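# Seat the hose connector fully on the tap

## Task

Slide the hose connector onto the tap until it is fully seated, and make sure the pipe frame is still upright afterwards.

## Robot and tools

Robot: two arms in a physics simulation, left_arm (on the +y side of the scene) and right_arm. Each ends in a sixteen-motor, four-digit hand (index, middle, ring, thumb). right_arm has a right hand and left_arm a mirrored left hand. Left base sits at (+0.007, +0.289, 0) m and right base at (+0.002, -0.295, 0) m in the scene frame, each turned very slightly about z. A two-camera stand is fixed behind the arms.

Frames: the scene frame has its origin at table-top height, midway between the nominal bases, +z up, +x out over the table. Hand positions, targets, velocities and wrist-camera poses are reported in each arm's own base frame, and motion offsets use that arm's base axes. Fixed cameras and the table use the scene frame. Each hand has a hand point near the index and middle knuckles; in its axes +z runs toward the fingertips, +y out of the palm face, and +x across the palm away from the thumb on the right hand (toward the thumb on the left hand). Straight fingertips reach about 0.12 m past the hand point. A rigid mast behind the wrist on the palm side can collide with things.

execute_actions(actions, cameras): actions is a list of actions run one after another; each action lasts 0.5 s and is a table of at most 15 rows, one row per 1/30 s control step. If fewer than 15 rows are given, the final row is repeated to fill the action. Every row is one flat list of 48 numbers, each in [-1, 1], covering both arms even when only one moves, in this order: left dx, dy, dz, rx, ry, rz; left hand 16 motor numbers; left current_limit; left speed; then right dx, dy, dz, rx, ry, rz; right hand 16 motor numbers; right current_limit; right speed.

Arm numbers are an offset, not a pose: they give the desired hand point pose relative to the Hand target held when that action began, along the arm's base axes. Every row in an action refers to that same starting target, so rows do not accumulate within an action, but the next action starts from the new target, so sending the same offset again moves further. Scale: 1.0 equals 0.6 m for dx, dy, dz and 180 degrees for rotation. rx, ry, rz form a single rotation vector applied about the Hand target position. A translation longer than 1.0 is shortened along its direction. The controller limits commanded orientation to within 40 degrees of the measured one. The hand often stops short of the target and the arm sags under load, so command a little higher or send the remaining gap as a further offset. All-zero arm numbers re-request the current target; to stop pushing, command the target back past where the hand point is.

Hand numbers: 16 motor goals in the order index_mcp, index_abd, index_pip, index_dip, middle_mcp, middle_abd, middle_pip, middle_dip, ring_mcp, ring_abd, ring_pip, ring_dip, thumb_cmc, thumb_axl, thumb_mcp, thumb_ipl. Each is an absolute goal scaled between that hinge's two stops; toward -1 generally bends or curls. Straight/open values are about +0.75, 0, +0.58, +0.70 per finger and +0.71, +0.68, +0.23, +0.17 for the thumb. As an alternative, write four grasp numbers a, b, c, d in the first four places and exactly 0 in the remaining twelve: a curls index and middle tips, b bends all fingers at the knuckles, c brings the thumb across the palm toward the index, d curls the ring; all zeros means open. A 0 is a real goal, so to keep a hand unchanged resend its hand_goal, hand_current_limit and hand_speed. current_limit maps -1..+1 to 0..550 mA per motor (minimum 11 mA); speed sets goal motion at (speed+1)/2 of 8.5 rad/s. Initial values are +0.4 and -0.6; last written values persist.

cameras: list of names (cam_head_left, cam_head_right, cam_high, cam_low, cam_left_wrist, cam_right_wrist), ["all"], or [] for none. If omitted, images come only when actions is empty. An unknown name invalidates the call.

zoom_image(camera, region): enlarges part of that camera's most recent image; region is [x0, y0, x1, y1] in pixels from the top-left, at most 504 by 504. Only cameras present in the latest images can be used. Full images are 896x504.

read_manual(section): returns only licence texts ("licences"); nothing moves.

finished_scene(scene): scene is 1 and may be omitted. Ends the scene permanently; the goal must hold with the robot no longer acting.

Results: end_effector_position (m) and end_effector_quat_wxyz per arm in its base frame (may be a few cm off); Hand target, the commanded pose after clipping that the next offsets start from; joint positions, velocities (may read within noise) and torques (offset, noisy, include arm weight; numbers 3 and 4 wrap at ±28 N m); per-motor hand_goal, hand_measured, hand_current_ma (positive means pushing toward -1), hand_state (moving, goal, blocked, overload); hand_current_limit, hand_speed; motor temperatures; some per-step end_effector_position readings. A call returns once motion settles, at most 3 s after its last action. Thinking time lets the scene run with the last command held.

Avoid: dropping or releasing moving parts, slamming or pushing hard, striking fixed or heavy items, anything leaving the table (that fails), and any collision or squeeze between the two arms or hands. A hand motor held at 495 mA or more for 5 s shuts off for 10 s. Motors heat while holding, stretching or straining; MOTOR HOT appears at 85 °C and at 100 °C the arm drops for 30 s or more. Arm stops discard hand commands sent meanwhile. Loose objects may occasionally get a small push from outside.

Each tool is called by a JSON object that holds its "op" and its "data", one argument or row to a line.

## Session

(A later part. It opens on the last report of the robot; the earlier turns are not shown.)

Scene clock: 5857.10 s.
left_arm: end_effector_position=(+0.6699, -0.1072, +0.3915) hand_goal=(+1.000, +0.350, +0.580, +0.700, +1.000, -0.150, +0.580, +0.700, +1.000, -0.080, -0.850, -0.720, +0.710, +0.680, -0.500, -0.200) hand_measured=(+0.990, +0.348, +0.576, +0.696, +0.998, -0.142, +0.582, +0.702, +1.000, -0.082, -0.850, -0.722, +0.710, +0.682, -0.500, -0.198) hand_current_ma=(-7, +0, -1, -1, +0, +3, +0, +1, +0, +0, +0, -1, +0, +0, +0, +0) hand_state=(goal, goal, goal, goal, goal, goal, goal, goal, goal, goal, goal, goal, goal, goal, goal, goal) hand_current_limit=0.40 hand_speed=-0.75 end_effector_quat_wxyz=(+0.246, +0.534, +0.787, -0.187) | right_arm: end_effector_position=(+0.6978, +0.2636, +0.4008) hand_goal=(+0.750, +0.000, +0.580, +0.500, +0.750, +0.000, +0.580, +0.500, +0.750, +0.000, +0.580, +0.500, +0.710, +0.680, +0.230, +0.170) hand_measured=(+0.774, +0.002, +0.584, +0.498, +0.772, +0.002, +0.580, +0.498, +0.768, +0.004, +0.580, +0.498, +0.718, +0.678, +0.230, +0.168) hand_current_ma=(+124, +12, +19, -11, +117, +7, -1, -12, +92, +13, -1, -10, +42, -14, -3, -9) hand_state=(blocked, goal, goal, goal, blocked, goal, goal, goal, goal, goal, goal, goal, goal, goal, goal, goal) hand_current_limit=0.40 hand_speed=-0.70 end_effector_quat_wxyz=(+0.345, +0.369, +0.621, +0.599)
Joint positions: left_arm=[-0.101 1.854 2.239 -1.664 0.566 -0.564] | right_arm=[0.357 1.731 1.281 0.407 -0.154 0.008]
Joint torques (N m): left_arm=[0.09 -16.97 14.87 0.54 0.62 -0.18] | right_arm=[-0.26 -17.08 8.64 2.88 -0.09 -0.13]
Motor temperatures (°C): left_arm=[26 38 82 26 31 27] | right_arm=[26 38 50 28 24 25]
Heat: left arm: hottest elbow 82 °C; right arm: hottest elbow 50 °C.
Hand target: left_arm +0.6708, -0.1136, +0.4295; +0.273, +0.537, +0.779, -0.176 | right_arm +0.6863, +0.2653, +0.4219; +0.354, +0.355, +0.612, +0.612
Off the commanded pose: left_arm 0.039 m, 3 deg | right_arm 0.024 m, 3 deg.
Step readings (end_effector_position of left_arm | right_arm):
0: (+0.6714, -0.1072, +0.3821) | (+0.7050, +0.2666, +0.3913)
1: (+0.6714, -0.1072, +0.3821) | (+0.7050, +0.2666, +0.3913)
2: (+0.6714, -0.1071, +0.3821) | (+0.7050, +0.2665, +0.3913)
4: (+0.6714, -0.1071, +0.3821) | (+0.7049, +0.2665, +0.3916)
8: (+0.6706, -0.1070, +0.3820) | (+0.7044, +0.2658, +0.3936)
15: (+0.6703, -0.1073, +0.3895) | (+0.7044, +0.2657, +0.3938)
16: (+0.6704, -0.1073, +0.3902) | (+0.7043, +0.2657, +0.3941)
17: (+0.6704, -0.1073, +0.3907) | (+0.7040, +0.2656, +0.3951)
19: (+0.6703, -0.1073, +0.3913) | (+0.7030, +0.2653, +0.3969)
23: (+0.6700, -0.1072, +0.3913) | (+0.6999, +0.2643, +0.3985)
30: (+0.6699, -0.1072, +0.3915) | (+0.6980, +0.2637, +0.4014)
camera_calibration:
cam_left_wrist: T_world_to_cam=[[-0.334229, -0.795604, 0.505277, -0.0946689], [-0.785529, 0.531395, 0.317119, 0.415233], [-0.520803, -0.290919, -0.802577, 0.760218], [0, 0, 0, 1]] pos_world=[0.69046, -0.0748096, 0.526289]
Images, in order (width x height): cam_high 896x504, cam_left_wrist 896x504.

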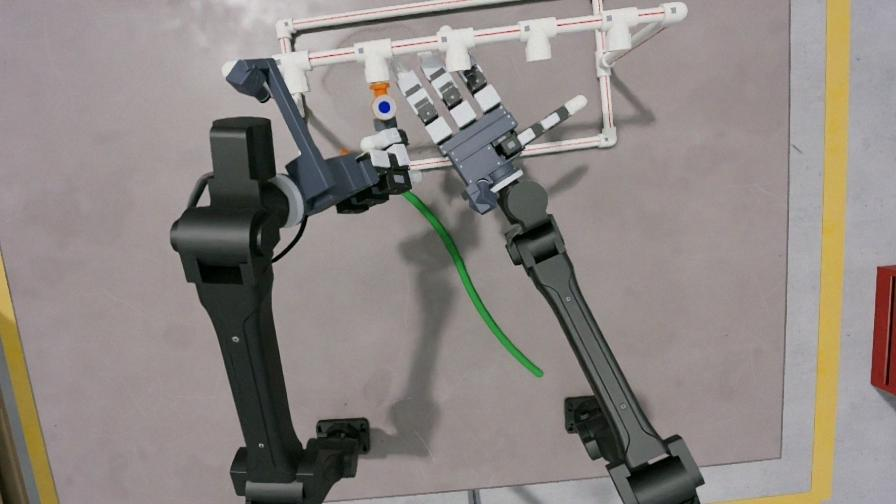

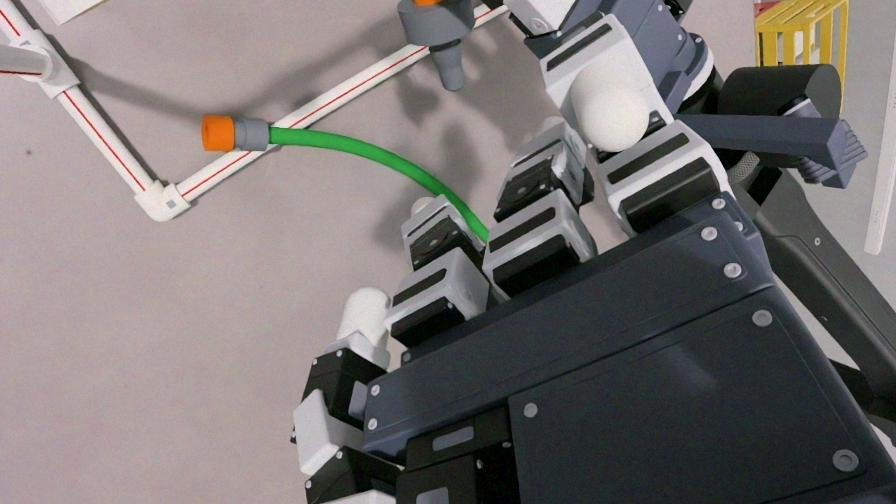

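{"op": "execute_actions", "data": {
  "actions": [
    [[0.015,0.06,0.075,0,0,0,1.0,0.35,0.58,0.7,1.0,-0.15,0.58,0.7,1.0,-0.08,-0.85,-0.72,0.71,0.68,-0.5,-0.2,0.4,-0.75,-0.1,-0.055,-0.01,0,0,0,0.75,0,0.58,0.5,0.75,0,0.58,0.5,0.75,0,0.58,0.5,0.71,0.68,0.23,0.17,0.4,-0.7],[0.033,0.127,0.15,0,0,0,1.0,0.35,0.58,0.7,1.0,-0.15,0.58,0.7,1.0,-0.08,-0.85,-0.72,0.71,0.68,-0.5,-0.2,0.4,-0.75,-0.2,-0.11,-0.01,0,0,0,0.75,0,0.58,0.5,0.75,0,0.58,0.5,0.75,0,0.58,0.5,0.71,0.68,0.23,0.17,0.4,-0.7]],
    [[-0.08,0.01,0.05,0.04,-0.075,0.01,1.0,0.35,0.58,0.7,1.0,-0.15,0.58,0.7,1.0,-0.08,-0.85,-0.72,0.71,0.68,-0.5,-0.2,0.4,-0.75,-0.05,-0.028,0,0,0,0,0.75,0,0.58,0.5,0.75,0,0.58,0.5,0.75,0,0.58,0.5,0.71,0.68,0.23,0.17,0.4,-0.7],[-0.16,0.017,0.05,0.0813,-0.15,0.0213,1.0,0.35,0.58,0.7,1.0,-0.15,0.58,0.7,1.0,-0.08,-0.85,-0.72,0.71,0.68,-0.5,-0.2,0.4,-0.75,-0.1,-0.055,0,0,0,0,0.75,0,0.58,0.5,0.75,0,0.58,0.5,0.75,0,0.58,0.5,0.71,0.68,0.23,0.17,0.4,-0.7]],
    [[-0.08,0.01,-0.02,0.04,-0.075,0.01,1.0,0.17,0.9,0.9,1.0,-0.17,0.9,0.9,1.0,-0.08,-0.85,-0.72,0.71,0.68,-0.5,-0.2,0.4,-0.75,0,-0.1,0,0,0,0,0.75,0,0.58,0.5,0.75,0,0.58,0.5,0.75,0,0.58,0.5,0.71,0.68,0.23,0.17,0.4,-0.7],[-0.16,0.017,-0.04,0.0813,-0.15,0.0213,1.0,0.17,0.9,0.9,1.0,-0.17,0.9,0.9,1.0,-0.08,-0.85,-0.72,0.71,0.68,-0.5,-0.2,0.4,-0.75,0,-0.2,0,0,0,0,0.75,0,0.58,0.5,0.75,0,0.58,0.5,0.75,0,0.58,0.5,0.71,0.68,0.23,0.17,0.4,-0.7]],
    [[-0.08,0.01,-0.02,0.04,-0.075,0.01,1.0,0.17,1.0,1.0,1.0,-0.17,1.0,1.0,1.0,-0.08,-0.85,-0.72,0.71,0.68,-0.5,-0.2,0.4,-0.75,0,-0.1,0,0,0,0,0.75,0,0.58,0.5,0.75,0,0.58,0.5,0.75,0,0.58,0.5,0.71,0.68,0.23,0.17,0.4,-0.7],[-0.16,0.017,-0.04,0.0813,-0.15,0.0213,1.0,0.17,1.0,1.0,1.0,-0.17,1.0,1.0,1.0,-0.08,-0.85,-0.72,0.71,0.68,-0.5,-0.2,0.4,-0.75,0,-0.2,0,0,0,0,0.75,0,0.58,0.5,0.75,0,0.58,0.5,0.75,0,0.58,0.5,0.71,0.68,0.23,0.17,0.4,-0.7]]
  ],
  "cameras": ["cam_high","cam_low","cam_head_left"]
}}

Scene clock: 6044.37 s.
left_arm: end_effector_position=(+0.3994, -0.0086, +0.5011) hand_goal=(+1.000, +0.170, +1.000, +1.000, +1.000, -0.170, +1.000, +1.000, +1.000, -0.080, -0.850, -0.720, +0.710, +0.680, -0.500, -0.200) hand_measured=(+1.000, +0.172, +0.998, +0.998, +1.000, -0.168, +0.998, +0.998, +1.000, -0.082, -0.850, -0.722, +0.714, +0.684, -0.500, -0.198) hand_current_ma=(+0, +1, +0, -1, +0, +1, +0, -1, +0, +0, +0, -1, +1, +1, +0, +0) hand_state=(goal, goal, goal, goal, goal, goal, goal, goal, goal, goal, goal, goal, goal, goal, goal, goal) hand_current_limit=0.40 hand_speed=-0.75 end_effector_quat_wxyz=(+0.509, +0.508, +0.487, +0.496) | right_arm: end_effector_position=(+0.4963, -0.0749, +0.3858) hand_goal=(+0.750, +0.000, +0.580, +0.500, +0.750, +0.000, +0.580, +0.500, +0.750, +0.000, +0.580, +0.500, +0.710, +0.680, +0.230, +0.170) hand_measured=(+0.768, +0.000, +0.584, +0.498, +0.768, +0.000, +0.580, +0.498, +0.764, +0.000, +0.580, +0.498, +0.718, +0.678, +0.230, +0.168) hand_current_ma=(+93, -1, +19, -10, +97, -1, +2, -11, +77, -2, +2, -10, +42, -14, -3, -9) hand_state=(goal, goal, goal, goal, goal, goal, goal, goal, goal, goal, goal, goal, goal, goal, goal, goal) hand_current_limit=0.40 hand_speed=-0.70 end_effector_quat_wxyz=(+0.335, +0.381, +0.611, +0.608)
Joint positions: left_arm=[-0.107 0.684 0.661 0.032 -0.073 0.009] | right_arm=[-0.394 1.218 0.678 0.48 -0.903 0.008]
Joint torques (N m): left_arm=[1.38 -2.78 10.52 3.15 0.07 0.22] | right_arm=[-0.15 -6.53 12.85 1.98 -0.17 -0.14]
Motor temperatures (°C): left_arm=[26 38 76 26 30 27] | right_arm=[26 39 46 28 24 25]
Heat: left arm: hottest elbow 76 °C; right arm: hottest elbow 46 °C.
Hand target: left_arm +0.4027, -0.0066, +0.5015; +0.512, +0.505, +0.473, +0.509 | right_arm +0.5064, -0.0739, +0.4159; +0.354, +0.355, +0.612, +0.612
Off the commanded pose: left_arm 0.004 m, 2 deg | right_arm 0.032 m, 4 deg.
Step readings (end_effector_position of left_arm | right_arm):
0: (+0.6699, -0.1072, +0.3915) | (+0.6978, +0.2636, +0.4008)
1: (+0.6698, -0.1072, +0.3918) | (+0.6976, +0.2636, +0.4005)
2: (+0.6697, -0.1069, +0.3935) | (+0.6949, +0.2630, +0.3994)
4: (+0.6711, -0.1036, +0.4029) | (+0.6760, +0.2571, +0.3922)
8: (+0.6784, -0.0735, +0.4445) | (+0.6235, +0.2359, +0.3787)
15: (+0.6821, -0.0260, +0.4982) | (+0.5774, +0.2104, +0.4092)
16: (+0.6822, -0.0259, +0.5007) | (+0.5746, +0.2088, +0.4123)
17: (+0.6814, -0.0243, +0.5025) | (+0.5715, +0.2073, +0.4138)
19: (+0.6748, -0.0164, +0.5001) | (+0.5599, +0.1999, +0.4115)
23: (+0.6412, -0.0129, +0.4981) | (+0.5288, +0.1832, +0.4021)
30: (+0.5879, -0.0214, +0.5491) | (+0.5104, +0.1720, +0.4156)
31: (+0.5838, -0.0212, +0.5553) | (+0.5098, +0.1716, +0.4166)
32: (+0.5798, -0.0192, +0.5591) | (+0.5092, +0.1702, +0.4167)
34: (+0.5621, -0.0108, +0.5493) | (+0.5051, +0.1609, +0.4149)
38: (+0.5183, -0.0032, +0.5101) | (+0.5070, +0.0909, +0.4111)
45: (+0.4877, -0.0093, +0.5195) | (+0.5082, +0.0426, +0.4120)
46: (+0.4870, -0.0096, +0.5225) | (+0.5076, +0.0440, +0.4120)
47: (+0.4856, -0.0083, +0.5245) | (+0.5061, +0.0449, +0.4120)
49: (+0.4722, -0.0020, +0.5166) | (+0.4997, +0.0391, +0.4120)
53: (+0.4276, +0.0051, +0.4829) | (+0.4930, -0.0311, +0.4105)
60: (+0.3965, -0.0018, +0.4982) | (+0.4946, -0.0765, +0.3890)
Images, in order (width x height): cam_head_left 896x504, cam_high 896x504, cam_low 896x504.

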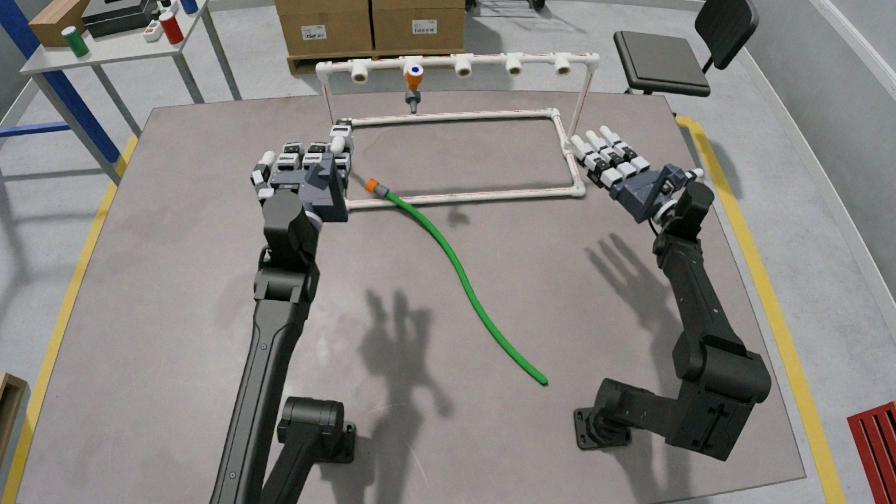

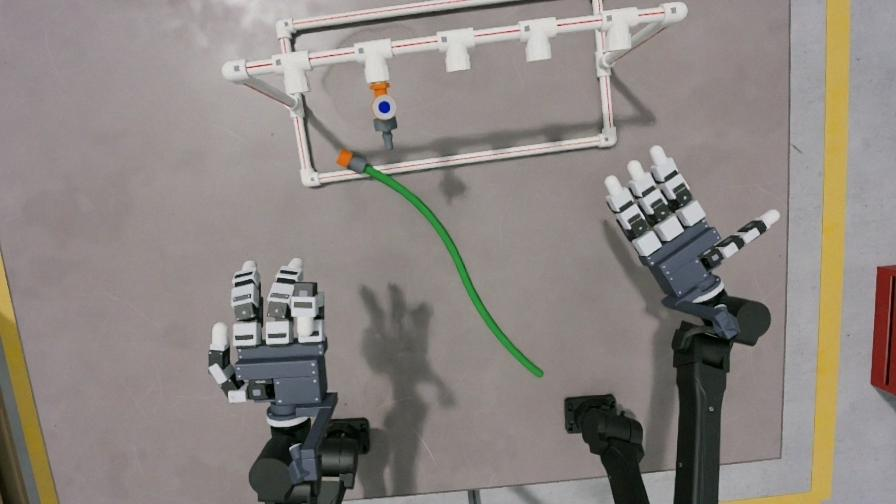

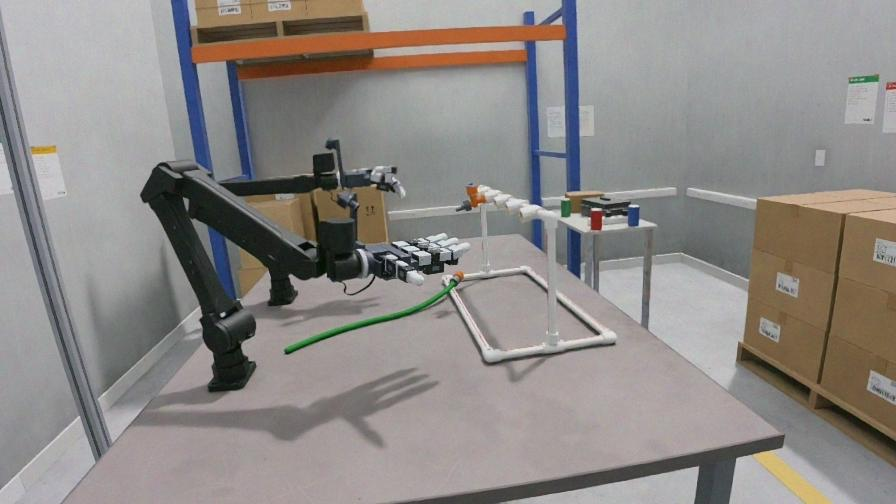

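{"op": "execute_actions", "data": {
  "actions": [
    [[0,0,0,0,0,0,1.0,0.17,1.0,1.0,1.0,-0.17,1.0,1.0,1.0,-0.08,-0.85,-0.72,0.71,0.68,-0.5,-0.2,0.4,-0.75,0.03,0.12,-0.03,0,0,-0.05,1.0,0,1.0,1.0,1.0,0,1.0,1.0,1.0,0,1.0,1.0,0.71,0.68,0.23,0.17,0.4,-0.7],[0,0,0,0,0,0,1.0,0.17,1.0,1.0,1.0,-0.17,1.0,1.0,1.0,-0.08,-0.85,-0.72,0.71,0.68,-0.5,-0.2,0.4,-0.75,0.06,0.25,-0.06,0,0,-0.09,1.0,0,1.0,1.0,1.0,0,1.0,1.0,1.0,0,1.0,1.0,0.71,0.68,0.23,0.17,0.4,-0.7]],
    [[0,0,0,0,0,0,1.0,0.17,1.0,1.0,1.0,-0.17,1.0,1.0,1.0,-0.08,-0.85,-0.72,0.71,0.68,-0.5,-0.2,0.4,-0.75,0.04,0.12,-0.08,0,0,-0.02,1.0,0,1.0,1.0,1.0,0,1.0,1.0,1.0,0,1.0,1.0,0.71,0.68,0.23,0.17,0.4,-0.7],[0,0,0,0,0,0,1.0,0.17,1.0,1.0,1.0,-0.17,1.0,1.0,1.0,-0.08,-0.85,-0.72,0.71,0.68,-0.5,-0.2,0.4,-0.75,0.07,0.265,-0.17,0,0,-0.049,1.0,0,1.0,1.0,1.0,0,1.0,1.0,1.0,0,1.0,1.0,0.71,0.68,0.23,0.17,0.4,-0.7]],
    [[0,0,0,0,0,0,1.0,0.17,1.0,1.0,1.0,-0.17,1.0,1.0,1.0,-0.08,-0.85,-0.72,0.71,0.68,-0.5,-0.2,0.4,-0.75,0,0,0,0,0,0,1.0,0,1.0,1.0,1.0,0,1.0,1.0,1.0,0,1.0,1.0,0.71,0.68,0.23,0.17,0.4,-0.7]]
  ],
  "cameras": ["cam_high","cam_low","cam_right_wrist"]
}}

{"op": "zoom_image", "data": {
  "camera": "cam_low",
  "region": [330, 200, 550, 370]
}}

Scene clock: 6108.03 s.
left_arm: end_effector_position=(+0.4017, -0.0089, +0.5034) hand_goal=(+1.000, +0.170, +1.000, +1.000, +1.000, -0.170, +1.000, +1.000, +1.000, -0.080, -0.850, -0.720, +0.710, +0.680, -0.500, -0.200) hand_measured=(+1.000, +0.172, +0.998, +0.998, +1.000, -0.168, +0.998, +0.998, +1.000, -0.082, -0.850, -0.722, +0.714, +0.684, -0.500, -0.198) hand_current_ma=(+0, +1, +0, -1, +0, +1, +0, -1, +0, +0, +0, -1, +1, +1, +0, +0) hand_state=(goal, goal, goal, goal, goal, goal, goal, goal, goal, goal, goal, goal, goal, goal, goal, goal) hand_current_limit=0.40 hand_speed=-0.75 end_effector_quat_wxyz=(+0.516, +0.505, +0.477, +0.501) | right_arm: end_effector_position=(+0.5732, +0.2304, +0.2642) hand_goal=(+1.000, +0.000, +1.000, +1.000, +1.000, +0.000, +1.000, +1.000, +1.000, +0.000, +1.000, +1.000, +0.710, +0.680, +0.230, +0.170) hand_measured=(+1.000, +0.000, +0.998, +0.998, +1.000, +0.000, +0.998, +0.998, +1.000, +0.000, +0.998, +0.998, +0.718, +0.678, +0.230, +0.168) hand_current_ma=(+1, +3, -6, -12, +1, +3, -5, -13, +1, +4, -6, -11, +43, -14, -1, -9) hand_state=(goal, goal, goal, goal, goal, goal, goal, goal, goal, goal, goal, goal, goal, goal, goal, goal) hand_current_limit=0.40 hand_speed=-0.70 end_effector_quat_wxyz=(+0.472, +0.483, +0.536, +0.506)
Joint positions: left_arm=[-0.098 0.7 0.656 0.078 -0.054 0.014] | right_arm=[0.54 1.742 0.827 0.869 0.453 0.003]
Joint torques (N m): left_arm=[1.08 -2.84 10.35 3.17 0.1 0.2] | right_arm=[-0.85 -11.11 9.8 2.52 0.11 -0.08]
Motor temperatures (°C): left_arm=[26 35 65 27 29 27] | right_arm=[26 36 55 27 24 25]
Heat: left arm: hottest elbow 65 °C; right arm: hottest elbow 55 °C.
Hand target: left_arm +0.4026, -0.0067, +0.5015; +0.512, +0.505, +0.473, +0.509 | right_arm +0.5844, +0.2352, +0.2778; +0.478, +0.479, +0.520, +0.520
Off the commanded pose: left_arm 0.003 m, 1 deg | right_arm 0.018 m, 3 deg.
Step readings (end_effector_position of left_arm | right_arm):
0: (+0.3993, -0.0087, +0.5011) | (+0.4963, -0.0749, +0.3858)
1: (+0.3993, -0.0088, +0.5012) | (+0.4967, -0.0755, +0.3857)
2: (+0.3992, -0.0090, +0.5018) | (+0.5010, -0.0767, +0.3857)
4: (+0.3990, -0.0091, +0.5036) | (+0.5146, -0.0739, +0.3856)
8: (+0.4006, -0.0089, +0.5047) | (+0.5257, +0.0151, +0.3805)
15: (+0.4019, -0.0089, +0.5029) | (+0.5265, +0.0824, +0.3735)
16: (+0.4019, -0.0089, +0.5030) | (+0.5285, +0.0797, +0.3706)
17: (+0.4018, -0.0089, +0.5032) | (+0.5312, +0.0764, +0.3665)
19: (+0.4018, -0.0089, +0.5033) | (+0.5360, +0.0789, +0.3535)
23: (+0.4017, -0.0088, +0.5034) | (+0.5378, +0.1706, +0.2886)
30: (+0.4017, -0.0089, +0.5034) | (+0.5526, +0.2442, +0.2255)
31: (+0.4017, -0.0089, +0.5034) | (+0.5564, +0.2415, +0.2285)
32: (+0.4017, -0.0089, +0.5034) | (+0.5599, +0.2380, +0.2340)
34: (+0.4017, -0.0089, +0.5034) | (+0.5648, +0.2335, +0.2454)
38: (+0.4017, -0.0089, +0.5034) | (+0.5722, +0.2297, +0.2617)
45: (+0.4017, -0.0089, +0.5034) | (+0.5732, +0.2304, +0.2642)
camera_calibration:
cam_right_wrist: T_world_to_cam=[[0.0521783, -0.756292, 0.65215, -0.000557995], [-0.725091, -0.477729, -0.496003, 0.609303], [0.686674, -0.446987, -0.573307, -0.0106502], [0, 0, 0, 1]] pos_world=[0.449142, 0.285899, 0.296474]
Images, in order (width x height): cam_high 896x504, cam_low 896x504, cam_right_wrist 896x504.

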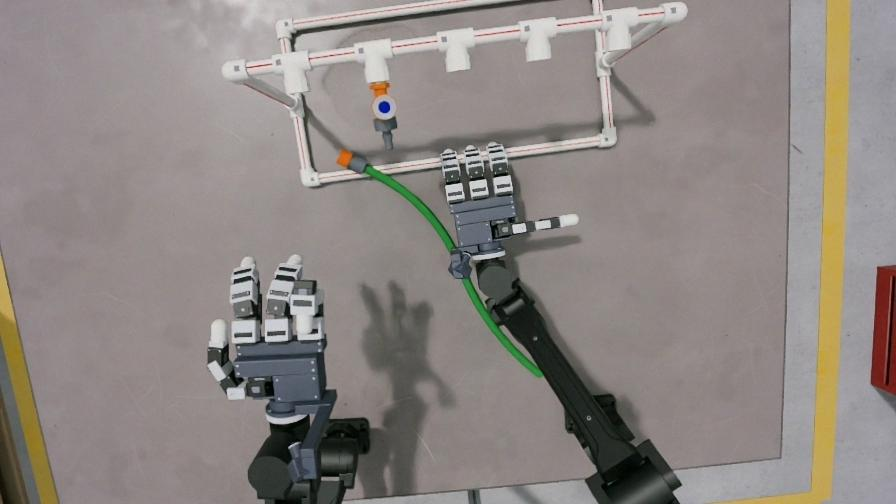

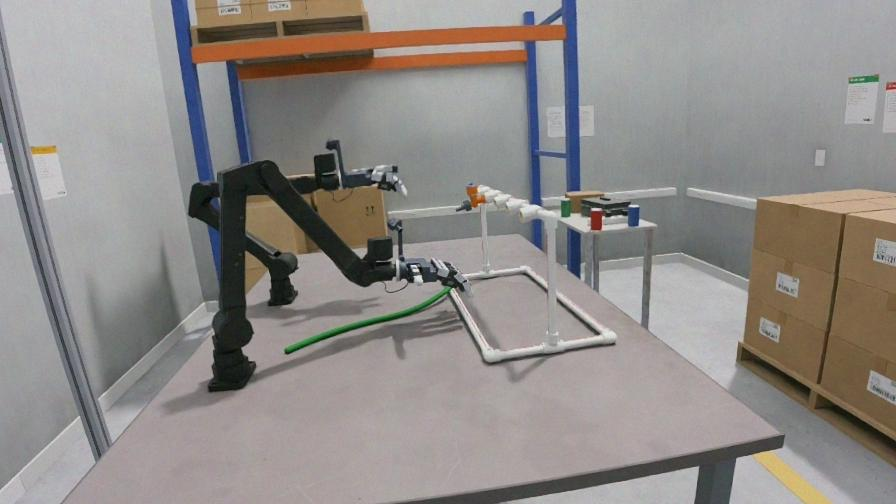

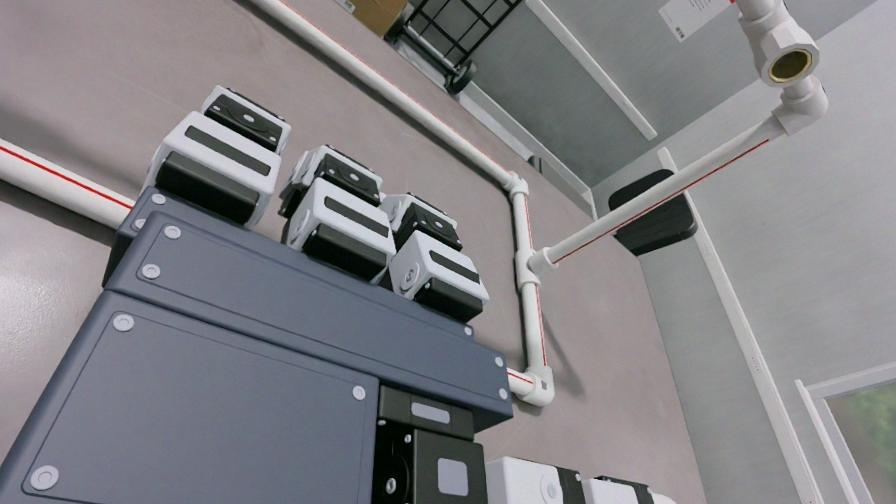

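Scaled by 2.291.

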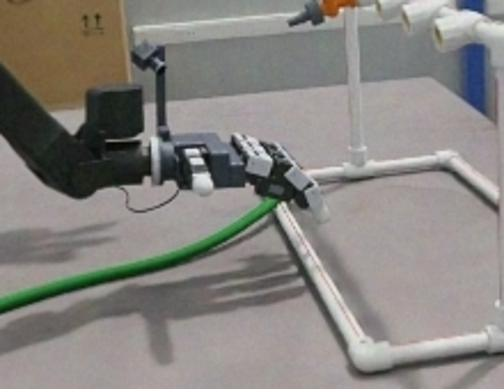

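{"op": "execute_actions", "data": {
  "actions": [
    [[0,0,0,0,0,0,1.0,0.17,1.0,1.0,1.0,-0.17,1.0,1.0,1.0,-0.08,-0.85,-0.72,0.71,0.68,-0.5,-0.2,0.4,-0.75,0.03,0,-0.02,0,0,0,1.0,0,1.0,1.0,1.0,0,1.0,1.0,1.0,0,1.0,1.0,0.71,0.68,0.23,0.17,0.4,-0.7],[0,0,0,0,0,0,1.0,0.17,1.0,1.0,1.0,-0.17,1.0,1.0,1.0,-0.08,-0.85,-0.72,0.71,0.68,-0.5,-0.2,0.4,-0.75,0.06,0,-0.06,0,0,0,1.0,0,1.0,1.0,1.0,0,1.0,1.0,1.0,0,1.0,1.0,0.71,0.68,0.23,0.17,0.4,-0.7]],
    [[0,0,0,0,0,0,1.0,0.17,1.0,1.0,1.0,-0.17,1.0,1.0,1.0,-0.08,-0.85,-0.72,0.71,0.68,-0.5,-0.2,0.4,-0.75,0,0,-0.03,0,0,0,1.0,0,1.0,1.0,1.0,0,1.0,1.0,1.0,0,1.0,1.0,0.71,0.68,0.23,0.17,0.4,-0.7],[0,0,0,0,0,0,1.0,0.17,1.0,1.0,1.0,-0.17,1.0,1.0,1.0,-0.08,-0.85,-0.72,0.71,0.68,-0.5,-0.2,0.4,-0.75,0,0,-0.06,0,0,0,1.0,0,1.0,1.0,1.0,0,1.0,1.0,1.0,0,1.0,1.0,0.71,0.68,0.23,0.17,0.4,-0.7]]
  ],
  "cameras": ["cam_high","cam_low"]
}}

{"op": "zoom_image", "data": {
  "camera": "cam_low",
  "region": [370, 220, 530, 340]
}}

{"op": "zoom_image", "data": {
  "camera": "cam_high",
  "region": [400, 100, 560, 260]
}}

Scene clock: 6126.67 s.
left_arm: end_effector_position=(+0.4017, -0.0089, +0.5034) hand_goal=(+1.000, +0.170, +1.000, +1.000, +1.000, -0.170, +1.000, +1.000, +1.000, -0.080, -0.850, -0.720, +0.710, +0.680, -0.500, -0.200) hand_measured=(+1.000, +0.172, +0.998, +0.998, +1.000, -0.168, +0.998, +0.998, +1.000, -0.082, -0.850, -0.722, +0.714, +0.684, -0.500, -0.198) hand_current_ma=(+0, +1, +0, -1, +0, +1, +0, -1, +0, +0, +0, -1, +1, +1, +0, +0) hand_state=(goal, goal, goal, goal, goal, goal, goal, goal, goal, goal, goal, goal, goal, goal, goal, goal) hand_current_limit=0.40 hand_speed=-0.75 end_effector_quat_wxyz=(+0.516, +0.505, +0.477, +0.501) | right_arm: end_effector_position=(+0.6102, +0.2336, +0.1939) hand_goal=(+1.000, +0.000, +1.000, +1.000, +1.000, +0.000, +1.000, +1.000, +1.000, +0.000, +1.000, +1.000, +0.710, +0.680, +0.230, +0.170) hand_measured=(+1.000, +0.000, +0.998, +0.998, +1.000, +0.000, +0.998, +0.998, +1.000, +0.002, +1.000, +1.000, +0.718, +0.678, +0.230, +0.168) hand_current_ma=(+1, +3, -5, -11, +1, +3, -5, -13, +0, +6, +0, -1, +43, -14, -1, -9) hand_state=(goal, goal, goal, goal, goal, goal, goal, goal, goal, goal, goal, goal, goal, goal, goal, goal) hand_current_limit=0.40 hand_speed=-0.70 end_effector_quat_wxyz=(+0.471, +0.484, +0.536, +0.506)
Joint positions: left_arm=[-0.098 0.7 0.656 0.078 -0.054 0.014] | right_arm=[0.507 1.972 0.914 1.009 0.42 0.003]
Joint torques (N m): left_arm=[1.38 -2.78 10.32 3.19 0.09 0.21] | right_arm=[-1.14 -13.27 8.38 2.71 -0.01 -0.08]
Motor temperatures (°C): left_arm=[26 35 65 27 29 27] | right_arm=[26 35 51 28 24 25]
Heat: left arm: hottest elbow 65 °C; right arm: hottest elbow 51 °C.
Hand target: left_arm +0.4026, -0.0067, +0.5015; +0.512, +0.505, +0.473, +0.509 | right_arm +0.6204, +0.2350, +0.2061; +0.479, +0.479, +0.520, +0.520
Off the commanded pose: left_arm 0.003 m, 1 deg | right_arm 0.016 m, 3 deg.
Step readings (end_effector_position of left_arm | right_arm):
0: (+0.4017, -0.0089, +0.5034) | (+0.5732, +0.2304, +0.2642)
1: (+0.4017, -0.0089, +0.5034) | (+0.5732, +0.2304, +0.2642)
2: (+0.4017, -0.0089, +0.5034) | (+0.5736, +0.2310, +0.2641)
4: (+0.4017, -0.0089, +0.5034) | (+0.5782, +0.2320, +0.2624)
8: (+0.4017, -0.0089, +0.5034) | (+0.5972, +0.2367, +0.2448)
15: (+0.4017, -0.0089, +0.5034) | (+0.6070, +0.2326, +0.2179)
16: (+0.4017, -0.0089, +0.5034) | (+0.6072, +0.2321, +0.2183)
17: (+0.4017, -0.0089, +0.5034) | (+0.6072, +0.2318, +0.2197)
19: (+0.4017, -0.0089, +0.5034) | (+0.6069, +0.2317, +0.2222)
23: (+0.4017, -0.0089, +0.5034) | (+0.6089, +0.2329, +0.2135)
30: (+0.4017, -0.0089, +0.5034) | (+0.6104, +0.2337, +0.1932)
Images, in order (width x height): cam_high 896x504, cam_low 896x504.

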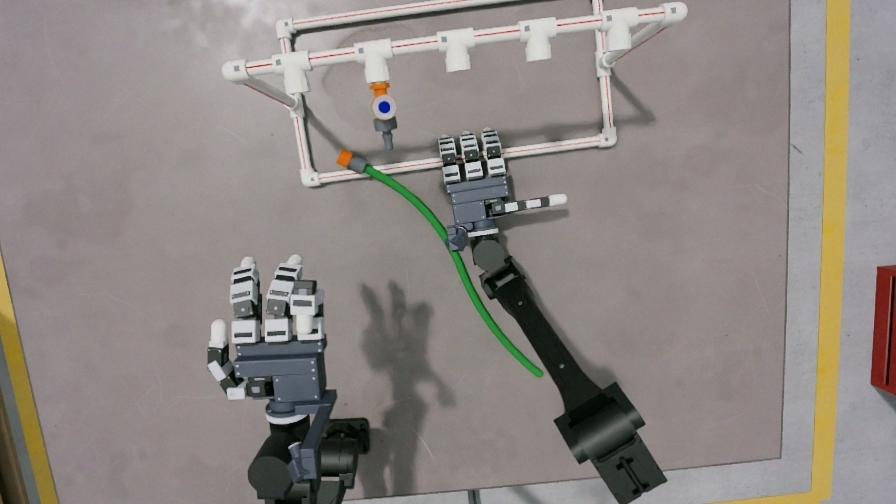

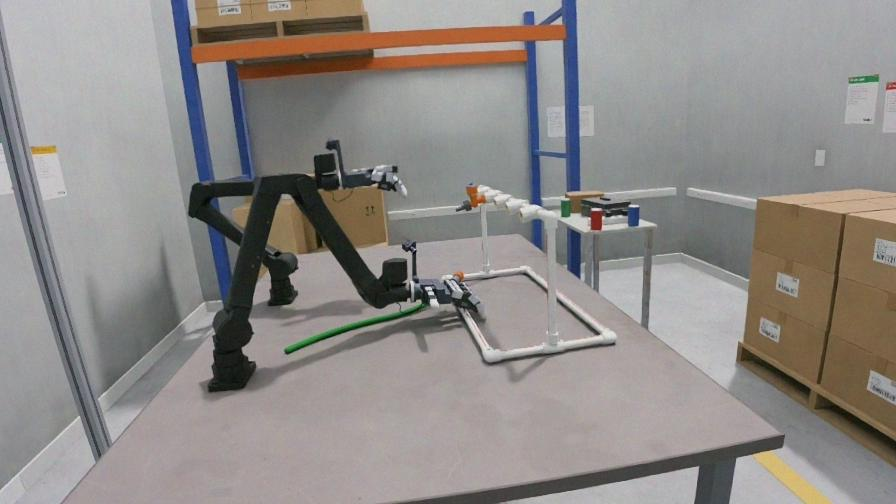

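Scaled by 3.150.

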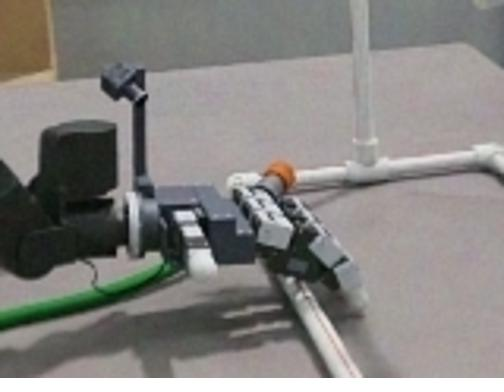

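Scaled by 3.150.

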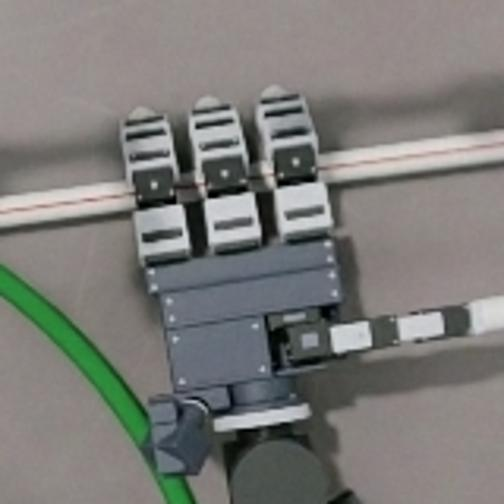

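{"op": "execute_actions", "data": {
  "actions": [
    [[0,0,0,0,0,0,1.0,0.17,1.0,1.0,1.0,-0.17,1.0,1.0,1.0,-0.08,-0.85,-0.72,0.71,0.68,-0.5,-0.2,0.4,-0.75,0,0,-0.022,0,0,0,1.0,0,1.0,1.0,1.0,0,1.0,1.0,1.0,0,1.0,1.0,0.71,0.68,0.23,0.17,0.6,-0.7]],
    [[0,0,0,0,0,0,1.0,0.17,1.0,1.0,1.0,-0.17,1.0,1.0,1.0,-0.08,-0.85,-0.72,0.71,0.68,-0.5,-0.2,0.4,-0.75,-0.02,0,0,0,0,0,1.0,0,1.0,1.0,1.0,0,1.0,1.0,1.0,0,1.0,1.0,0.71,0.68,0.23,0.17,0.6,-0.7],[0,0,0,0,0,0,1.0,0.17,1.0,1.0,1.0,-0.17,1.0,1.0,1.0,-0.08,-0.85,-0.72,0.71,0.68,-0.5,-0.2,0.4,-0.75,-0.05,0,0,0,0,0,1.0,0,1.0,1.0,1.0,0,1.0,1.0,1.0,0,1.0,1.0,0.71,0.68,0.23,0.17,0.6,-0.7],[0,0,0,0,0,0,1.0,0.17,1.0,1.0,1.0,-0.17,1.0,1.0,1.0,-0.08,-0.85,-0.72,0.71,0.68,-0.5,-0.2,0.4,-0.75,-0.08,0,0,0,0,0,1.0,0,1.0,1.0,1.0,0,1.0,1.0,1.0,0,1.0,1.0,0.71,0.68,0.23,0.17,0.6,-0.7]]
  ],
  "cameras": ["cam_high","cam_low"]
}}

{"op": "zoom_image", "data": {
  "camera": "cam_high",
  "region": [400, 100, 560, 260]
}}

Scene clock: 6145.40 s.
left_arm: end_effector_position=(+0.4017, -0.0089, +0.5034) hand_goal=(+1.000, +0.170, +1.000, +1.000, +1.000, -0.170, +1.000, +1.000, +1.000, -0.080, -0.850, -0.720, +0.710, +0.680, -0.500, -0.200) hand_measured=(+1.000, +0.172, +0.998, +0.998, +1.000, -0.168, +0.998, +0.998, +1.000, -0.082, -0.850, -0.722, +0.714, +0.684, -0.500, -0.198) hand_current_ma=(+0, +1, +0, -1, +0, +1, +0, -1, +0, +0, +0, -1, +1, +1, +0, +0) hand_state=(goal, goal, goal, goal, goal, goal, goal, goal, goal, goal, goal, goal, goal, goal, goal, goal) hand_current_limit=0.40 hand_speed=-0.75 end_effector_quat_wxyz=(+0.516, +0.505, +0.477, +0.501) | right_arm: end_effector_position=(+0.5798, +0.2308, +0.1870) hand_goal=(+1.000, +0.000, +1.000, +1.000, +1.000, +0.000, +1.000, +1.000, +1.000, +0.000, +1.000, +1.000, +0.710, +0.680, +0.230, +0.170) hand_measured=(+1.000, +0.000, +0.998, +0.998, +1.000, +0.000, +0.998, +0.998, +0.996, +0.002, +0.994, +0.998, +0.718, +0.678, +0.230, +0.168) hand_current_ma=(+0, +3, -7, -12, +0, +3, -13, -13, -17, +9, -29, -11, +44, -14, -1, -9) hand_state=(goal, goal, goal, goal, goal, goal, goal, goal, goal, goal, goal, goal, goal, goal, goal, goal) hand_current_limit=0.60 hand_speed=-0.70 end_effector_quat_wxyz=(+0.479, +0.484, +0.521, +0.514)
Joint positions: left_arm=[-0.098 0.7 0.656 0.078 -0.054 0.014] | right_arm=[0.538 1.979 0.845 1.121 0.466 0.004]
Joint torques (N m): left_arm=[1.44 -2.84 10.32 3.22 0.08 0.23] | right_arm=[0.15 -14.62 4.05 2.28 0.08 -0.09]
Motor temperatures (°C): left_arm=[26 34 64 27 29 27] | right_arm=[26 36 50 28 24 25]
Heat: left arm: hottest elbow 64 °C; right arm: hottest elbow 50 °C.
Hand target: left_arm +0.4026, -0.0067, +0.5015; +0.512, +0.505, +0.473, +0.509 | right_arm +0.5724, +0.2350, +0.1929; +0.479, +0.479, +0.520, +0.520
Off the commanded pose: left_arm 0.003 m, 1 deg | right_arm 0.010 m, 1 deg.
Step readings (end_effector_position of left_arm | right_arm):
0: (+0.4017, -0.0089, +0.5034) | (+0.6102, +0.2336, +0.1939)
1: (+0.4017, -0.0089, +0.5034) | (+0.6102, +0.2336, +0.1940)
2: (+0.4017, -0.0089, +0.5034) | (+0.6101, +0.2335, +0.1943)
4: (+0.4017, -0.0089, +0.5034) | (+0.6095, +0.2332, +0.1948)
8: (+0.4017, -0.0089, +0.5034) | (+0.6093, +0.2331, +0.1909)
15: (+0.4017, -0.0089, +0.5034) | (+0.6090, +0.2329, +0.1905)
16: (+0.4017, -0.0089, +0.5034) | (+0.6090, +0.2329, +0.1905)
17: (+0.4017, -0.0089, +0.5034) | (+0.6089, +0.2327, +0.1907)
19: (+0.4017, -0.0089, +0.5034) | (+0.6071, +0.2308, +0.1921)
23: (+0.4017, -0.0089, +0.5034) | (+0.5931, +0.2275, +0.1870)
30: (+0.4017, -0.0089, +0.5034) | (+0.5816, +0.2303, +0.1873)
Images, in order (width x height): cam_high 896x504, cam_low 896x504.

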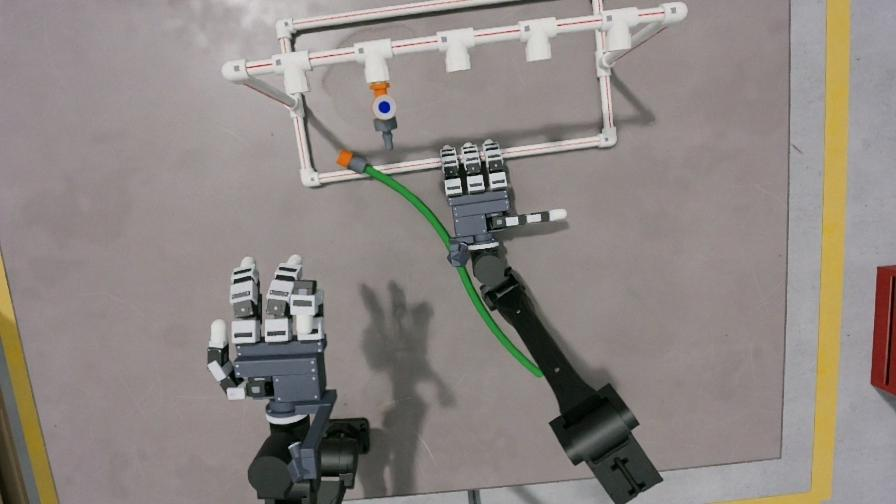

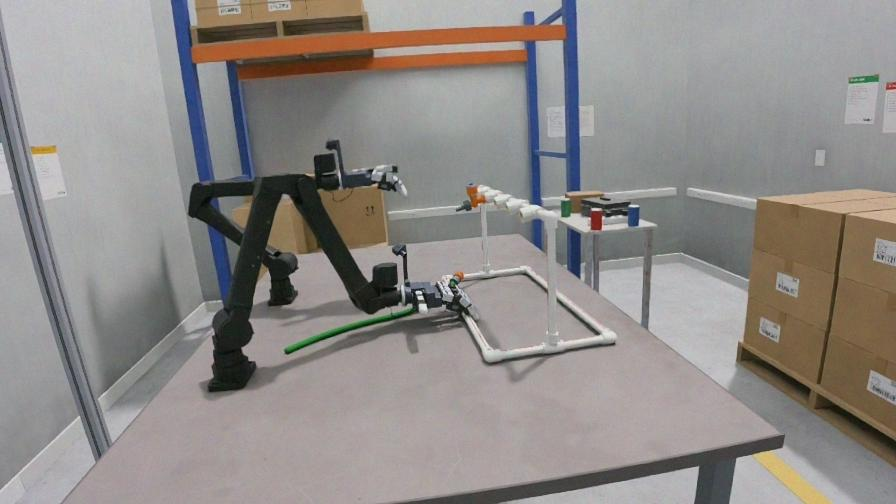

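Scaled by 3.150.

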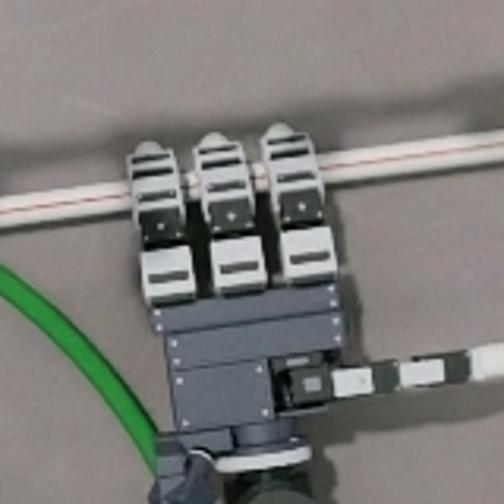

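{"op": "execute_actions", "data": {
  "actions": [
    [[0,0,0,0,0,0,1.0,0.17,1.0,1.0,1.0,-0.17,1.0,1.0,1.0,-0.08,-0.85,-0.72,0.71,0.68,-0.5,-0.2,0.4,-0.75,-0.03,0,-0.008,0,0,0,1.0,0,1.0,1.0,1.0,0,1.0,1.0,1.0,0,1.0,1.0,0.71,0.68,0.23,0.17,0.6,-0.7],[0,0,0,0,0,0,1.0,0.17,1.0,1.0,1.0,-0.17,1.0,1.0,1.0,-0.08,-0.85,-0.72,0.71,0.68,-0.5,-0.2,0.4,-0.75,-0.06,0,-0.012,0,0,0,1.0,0,1.0,1.0,1.0,0,1.0,1.0,1.0,0,1.0,1.0,0.71,0.68,0.23,0.17,0.6,-0.7],[0,0,0,0,0,0,1.0,0.17,1.0,1.0,1.0,-0.17,1.0,1.0,1.0,-0.08,-0.85,-0.72,0.71,0.68,-0.5,-0.2,0.4,-0.75,-0.1,0,-0.014,0,0,0,1.0,0,1.0,1.0,1.0,0,1.0,1.0,1.0,0,1.0,1.0,0.71,0.68,0.23,0.17,0.6,-0.7]]
  ],
  "cameras": ["cam_high","cam_low"]
}}

{"op": "zoom_image", "data": {
  "camera": "cam_high",
  "region": [400, 100, 560, 260]
}}

Scene clock: 6154.60 s.
left_arm: end_effector_position=(+0.4017, -0.0089, +0.5034) hand_goal=(+1.000, +0.170, +1.000, +1.000, +1.000, -0.170, +1.000, +1.000, +1.000, -0.080, -0.850, -0.720, +0.710, +0.680, -0.500, -0.200) hand_measured=(+1.000, +0.172, +0.998, +0.998, +1.000, -0.168, +0.998, +0.998, +1.000, -0.082, -0.850, -0.722, +0.714, +0.684, -0.500, -0.198) hand_current_ma=(+0, +1, +0, -1, +0, +1, +0, -1, +0, +0, +0, -1, +1, +1, +0, +0) hand_state=(goal, goal, goal, goal, goal, goal, goal, goal, goal, goal, goal, goal, goal, goal, goal, goal) hand_current_limit=0.40 hand_speed=-0.75 end_effector_quat_wxyz=(+0.516, +0.505, +0.477, +0.501) | right_arm: end_effector_position=(+0.5232, +0.2296, +0.1836) hand_goal=(+1.000, +0.000, +1.000, +1.000, +1.000, +0.000, +1.000, +1.000, +1.000, +0.000, +1.000, +1.000, +0.710, +0.680, +0.230, +0.170) hand_measured=(+1.000, -0.002, +1.000, +0.998, +0.992, +0.000, +0.988, +0.994, +0.984, +0.000, +0.976, +0.990, +0.718, +0.678, +0.230, +0.168) hand_current_ma=(-1, -8, +0, -12, -42, -2, -54, -30, -83, +4, -114, -48, +44, -14, -1, -9) hand_state=(goal, goal, goal, goal, goal, goal, goal, goal, goal, goal, blocked, goal, goal, goal, goal, goal) hand_current_limit=0.60 hand_speed=-0.70 end_effector_quat_wxyz=(+0.483, +0.484, +0.516, +0.516)
Joint positions: left_arm=[-0.098 0.7 0.656 0.078 -0.054 0.014] | right_arm=[0.607 1.94 0.71 1.228 0.543 0.003]
Joint torques (N m): left_arm=[1.03 -2.9 10.37 3.14 0.1 0.21] | right_arm=[0.62 -13.1 2.67 2.26 0.02 -0.08]
Motor temperatures (°C): left_arm=[26 34 64 27 29 27] | right_arm=[26 36 48 28 24 25]
Heat: left arm: hottest elbow 64 °C; right arm: hottest elbow 48 °C.
Hand target: left_arm +0.4026, -0.0067, +0.5015; +0.512, +0.505, +0.473, +0.509 | right_arm +0.5124, +0.2351, +0.1845; +0.479, +0.479, +0.520, +0.520
Off the commanded pose: left_arm 0.003 m, 1 deg | right_arm 0.012 m, 1 deg.
Step readings (end_effector_position of left_arm | right_arm):
0: (+0.4017, -0.0089, +0.5034) | (+0.5798, +0.2308, +0.1870)
1: (+0.4017, -0.0089, +0.5034) | (+0.5797, +0.2309, +0.1870)
2: (+0.4017, -0.0089, +0.5034) | (+0.5788, +0.2301, +0.1866)
4: (+0.4017, -0.0089, +0.5034) | (+0.5723, +0.2286, +0.1857)
8: (+0.4017, -0.0089, +0.5034) | (+0.5437, +0.2272, +0.1839)
15: (+0.4017, -0.0089, +0.5034) | (+0.5234, +0.2298, +0.1835)
Images, in order (width x height): cam_high 896x504, cam_low 896x504.

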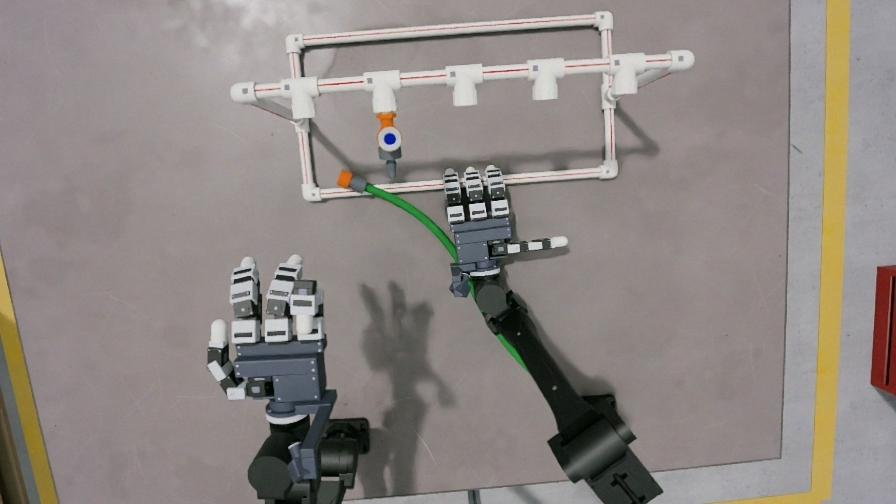

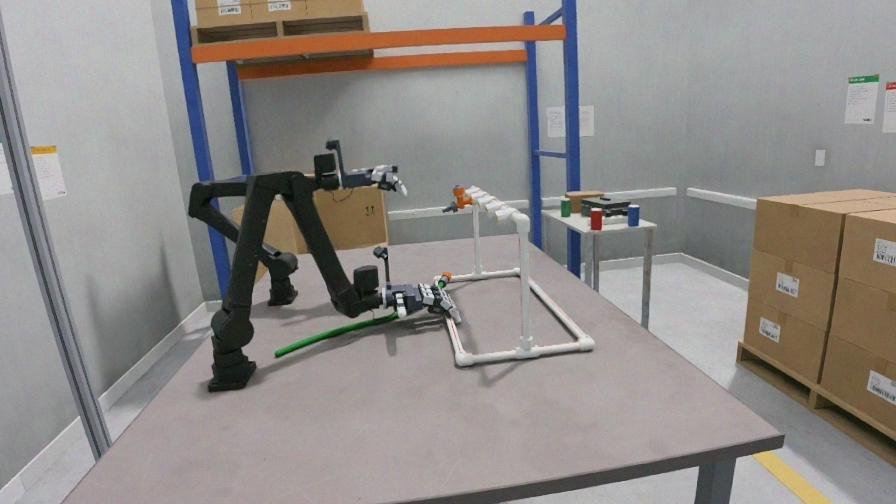

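Scaled by 3.150.

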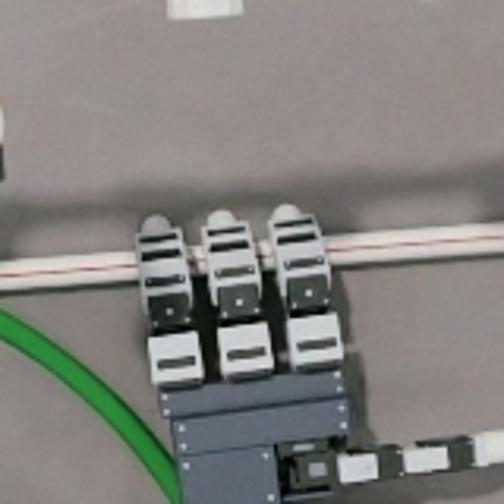

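{"op": "execute_actions", "data": {
  "actions": [
    [[0,0,0,0,0,0,1.0,0.17,1.0,1.0,1.0,-0.17,1.0,1.0,1.0,-0.08,-0.85,-0.72,0.71,0.68,-0.5,-0.2,0.4,-0.75,-0.03,0,0,0,0,0,1.0,0,1.0,1.0,1.0,0,1.0,1.0,1.0,0,1.0,1.0,0.71,0.68,0.23,0.17,0.6,-0.7],[0,0,0,0,0,0,1.0,0.17,1.0,1.0,1.0,-0.17,1.0,1.0,1.0,-0.08,-0.85,-0.72,0.71,0.68,-0.5,-0.2,0.4,-0.75,-0.06,0,0,0,0,0,1.0,0,1.0,1.0,1.0,0,1.0,1.0,1.0,0,1.0,1.0,0.71,0.68,0.23,0.17,0.6,-0.7],[0,0,0,0,0,0,1.0,0.17,1.0,1.0,1.0,-0.17,1.0,1.0,1.0,-0.08,-0.85,-0.72,0.71,0.68,-0.5,-0.2,0.4,-0.75,-0.09,0,0,0,0,0,1.0,0,1.0,1.0,1.0,0,1.0,1.0,1.0,0,1.0,1.0,0.71,0.68,0.23,0.17,0.6,-0.7]],
    [[0,0,0,0,0,0,1.0,0.17,1.0,1.0,1.0,-0.17,1.0,1.0,1.0,-0.08,-0.85,-0.72,0.71,0.68,-0.5,-0.2,0.4,-0.75,-0.03,0,0,0,0,0,1.0,0,1.0,1.0,1.0,0,1.0,1.0,1.0,0,1.0,1.0,0.71,0.68,0.23,0.17,0.6,-0.7],[0,0,0,0,0,0,1.0,0.17,1.0,1.0,1.0,-0.17,1.0,1.0,1.0,-0.08,-0.85,-0.72,0.71,0.68,-0.5,-0.2,0.4,-0.75,-0.06,0,0,0,0,0,1.0,0,1.0,1.0,1.0,0,1.0,1.0,1.0,0,1.0,1.0,0.71,0.68,0.23,0.17,0.6,-0.7],[0,0,0,0,0,0,1.0,0.17,1.0,1.0,1.0,-0.17,1.0,1.0,1.0,-0.08,-0.85,-0.72,0.71,0.68,-0.5,-0.2,0.4,-0.75,-0.09,0,0,0,0,0,1.0,0,1.0,1.0,1.0,0,1.0,1.0,1.0,0,1.0,1.0,0.71,0.68,0.23,0.17,0.6,-0.7]]
  ],
  "cameras": ["cam_high","cam_low"]
}}

Scene clock: 6173.00 s.
left_arm: end_effector_position=(+0.4017, -0.0089, +0.5034) hand_goal=(+1.000, +0.170, +1.000, +1.000, +1.000, -0.170, +1.000, +1.000, +1.000, -0.080, -0.850, -0.720, +0.710, +0.680, -0.500, -0.200) hand_measured=(+1.000, +0.172, +0.998, +0.998, +1.000, -0.168, +0.998, +0.998, +1.000, -0.082, -0.850, -0.722, +0.714, +0.684, -0.500, -0.198) hand_current_ma=(+0, +1, +0, -1, +0, +1, +0, -1, +0, +0, +0, -1, +1, +1, +0, +0) hand_state=(goal, goal, goal, goal, goal, goal, goal, goal, goal, goal, goal, goal, goal, goal, goal, goal) hand_current_limit=0.40 hand_speed=-0.75 end_effector_quat_wxyz=(+0.516, +0.505, +0.477, +0.501) | right_arm: end_effector_position=(+0.4138, +0.2316, +0.1823) hand_goal=(+1.000, +0.000, +1.000, +1.000, +1.000, +0.000, +1.000, +1.000, +1.000, +0.000, +1.000, +1.000, +0.710, +0.680, +0.230, +0.170) hand_measured=(+1.000, -0.002, +0.998, +0.998, +0.998, +0.000, +0.992, +0.994, +0.972, +0.004, +0.966, +0.986, +0.718, +0.678, +0.230, +0.168) hand_current_ma=(+0, -8, -5, -11, -15, -4, -42, -31, -150, +18, -167, -72, +44, -14, -1, -9) hand_state=(goal, goal, goal, goal, goal, goal, goal, goal, blocked, goal, blocked, goal, goal, goal, goal, goal) hand_current_limit=0.60 hand_speed=-0.70 end_effector_quat_wxyz=(+0.483, +0.484, +0.517, +0.514)
Joint positions: left_arm=[-0.098 0.7 0.656 0.078 -0.054 0.014] | right_arm=[0.796 1.862 0.478 1.378 0.732 0.003]
Joint torques (N m): left_arm=[1.44 -2.78 10.41 3.07 0.1 0.21] | right_arm=[0.73 -10.52 1.69 2.11 0.05 -0.08]
Motor temperatures (°C): left_arm=[26 34 63 27 28 27] | right_arm=[26 37 44 28 24 25]
Heat: left arm: hottest elbow 63 °C; right arm: hottest elbow 44 °C.
Hand target: left_arm +0.4026, -0.0067, +0.5015; +0.512, +0.505, +0.473, +0.509 | right_arm +0.4044, +0.2351, +0.1844; +0.479, +0.479, +0.520, +0.520
Off the commanded pose: left_arm 0.003 m, 1 deg | right_arm 0.010 m, 1 deg.
Step readings (end_effector_position of left_arm | right_arm):
0: (+0.4017, -0.0089, +0.5034) | (+0.5232, +0.2296, +0.1836)
1: (+0.4017, -0.0089, +0.5034) | (+0.5231, +0.2295, +0.1835)
2: (+0.4017, -0.0089, +0.5034) | (+0.5222, +0.2288, +0.1832)
4: (+0.4017, -0.0089, +0.5034) | (+0.5158, +0.2270, +0.1831)
8: (+0.4017, -0.0089, +0.5034) | (+0.4874, +0.2266, +0.1827)
15: (+0.4017, -0.0089, +0.5034) | (+0.4685, +0.2308, +0.1825)
16: (+0.4017, -0.0089, +0.5034) | (+0.4685, +0.2306, +0.1826)
17: (+0.4017, -0.0089, +0.5034) | (+0.4676, +0.2299, +0.1824)
19: (+0.4017, -0.0089, +0.5034) | (+0.4613, +0.2274, +0.1825)
23: (+0.4017, -0.0089, +0.5034) | (+0.4336, +0.2269, +0.1825)
30: (+0.4017, -0.0089, +0.5034) | (+0.4138, +0.2317, +0.1823)
Images, in order (width x height): cam_high 896x504, cam_low 896x504.

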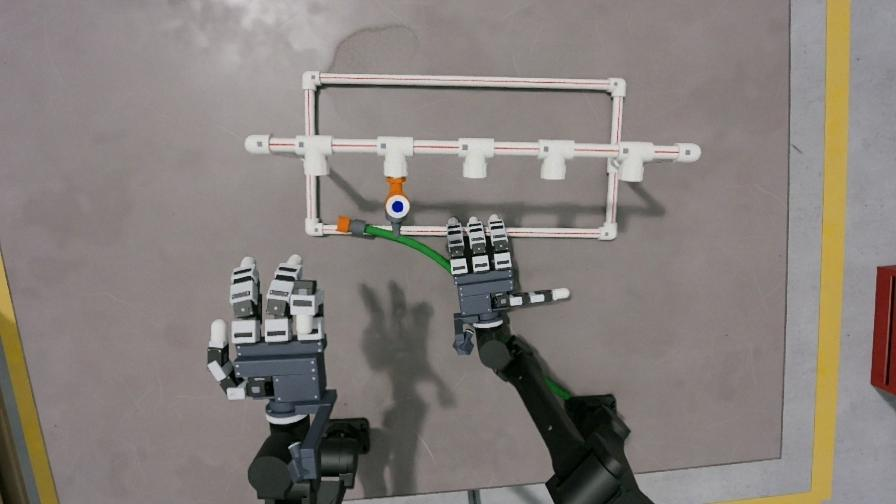

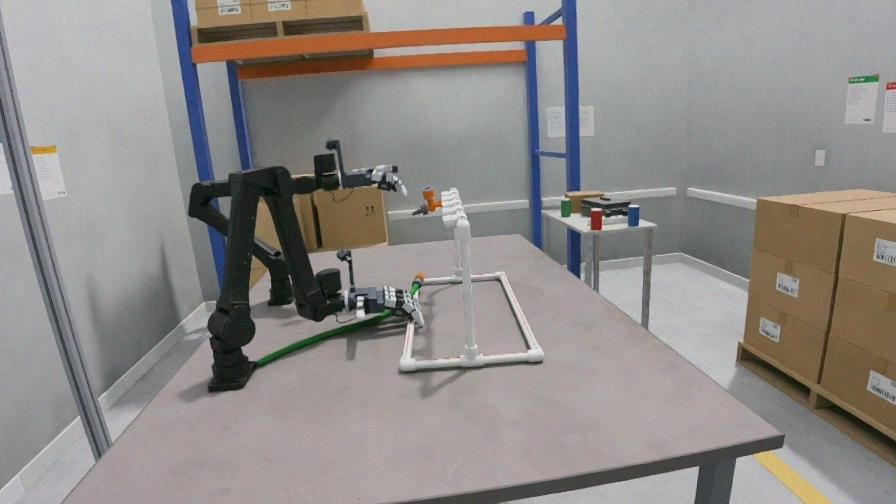

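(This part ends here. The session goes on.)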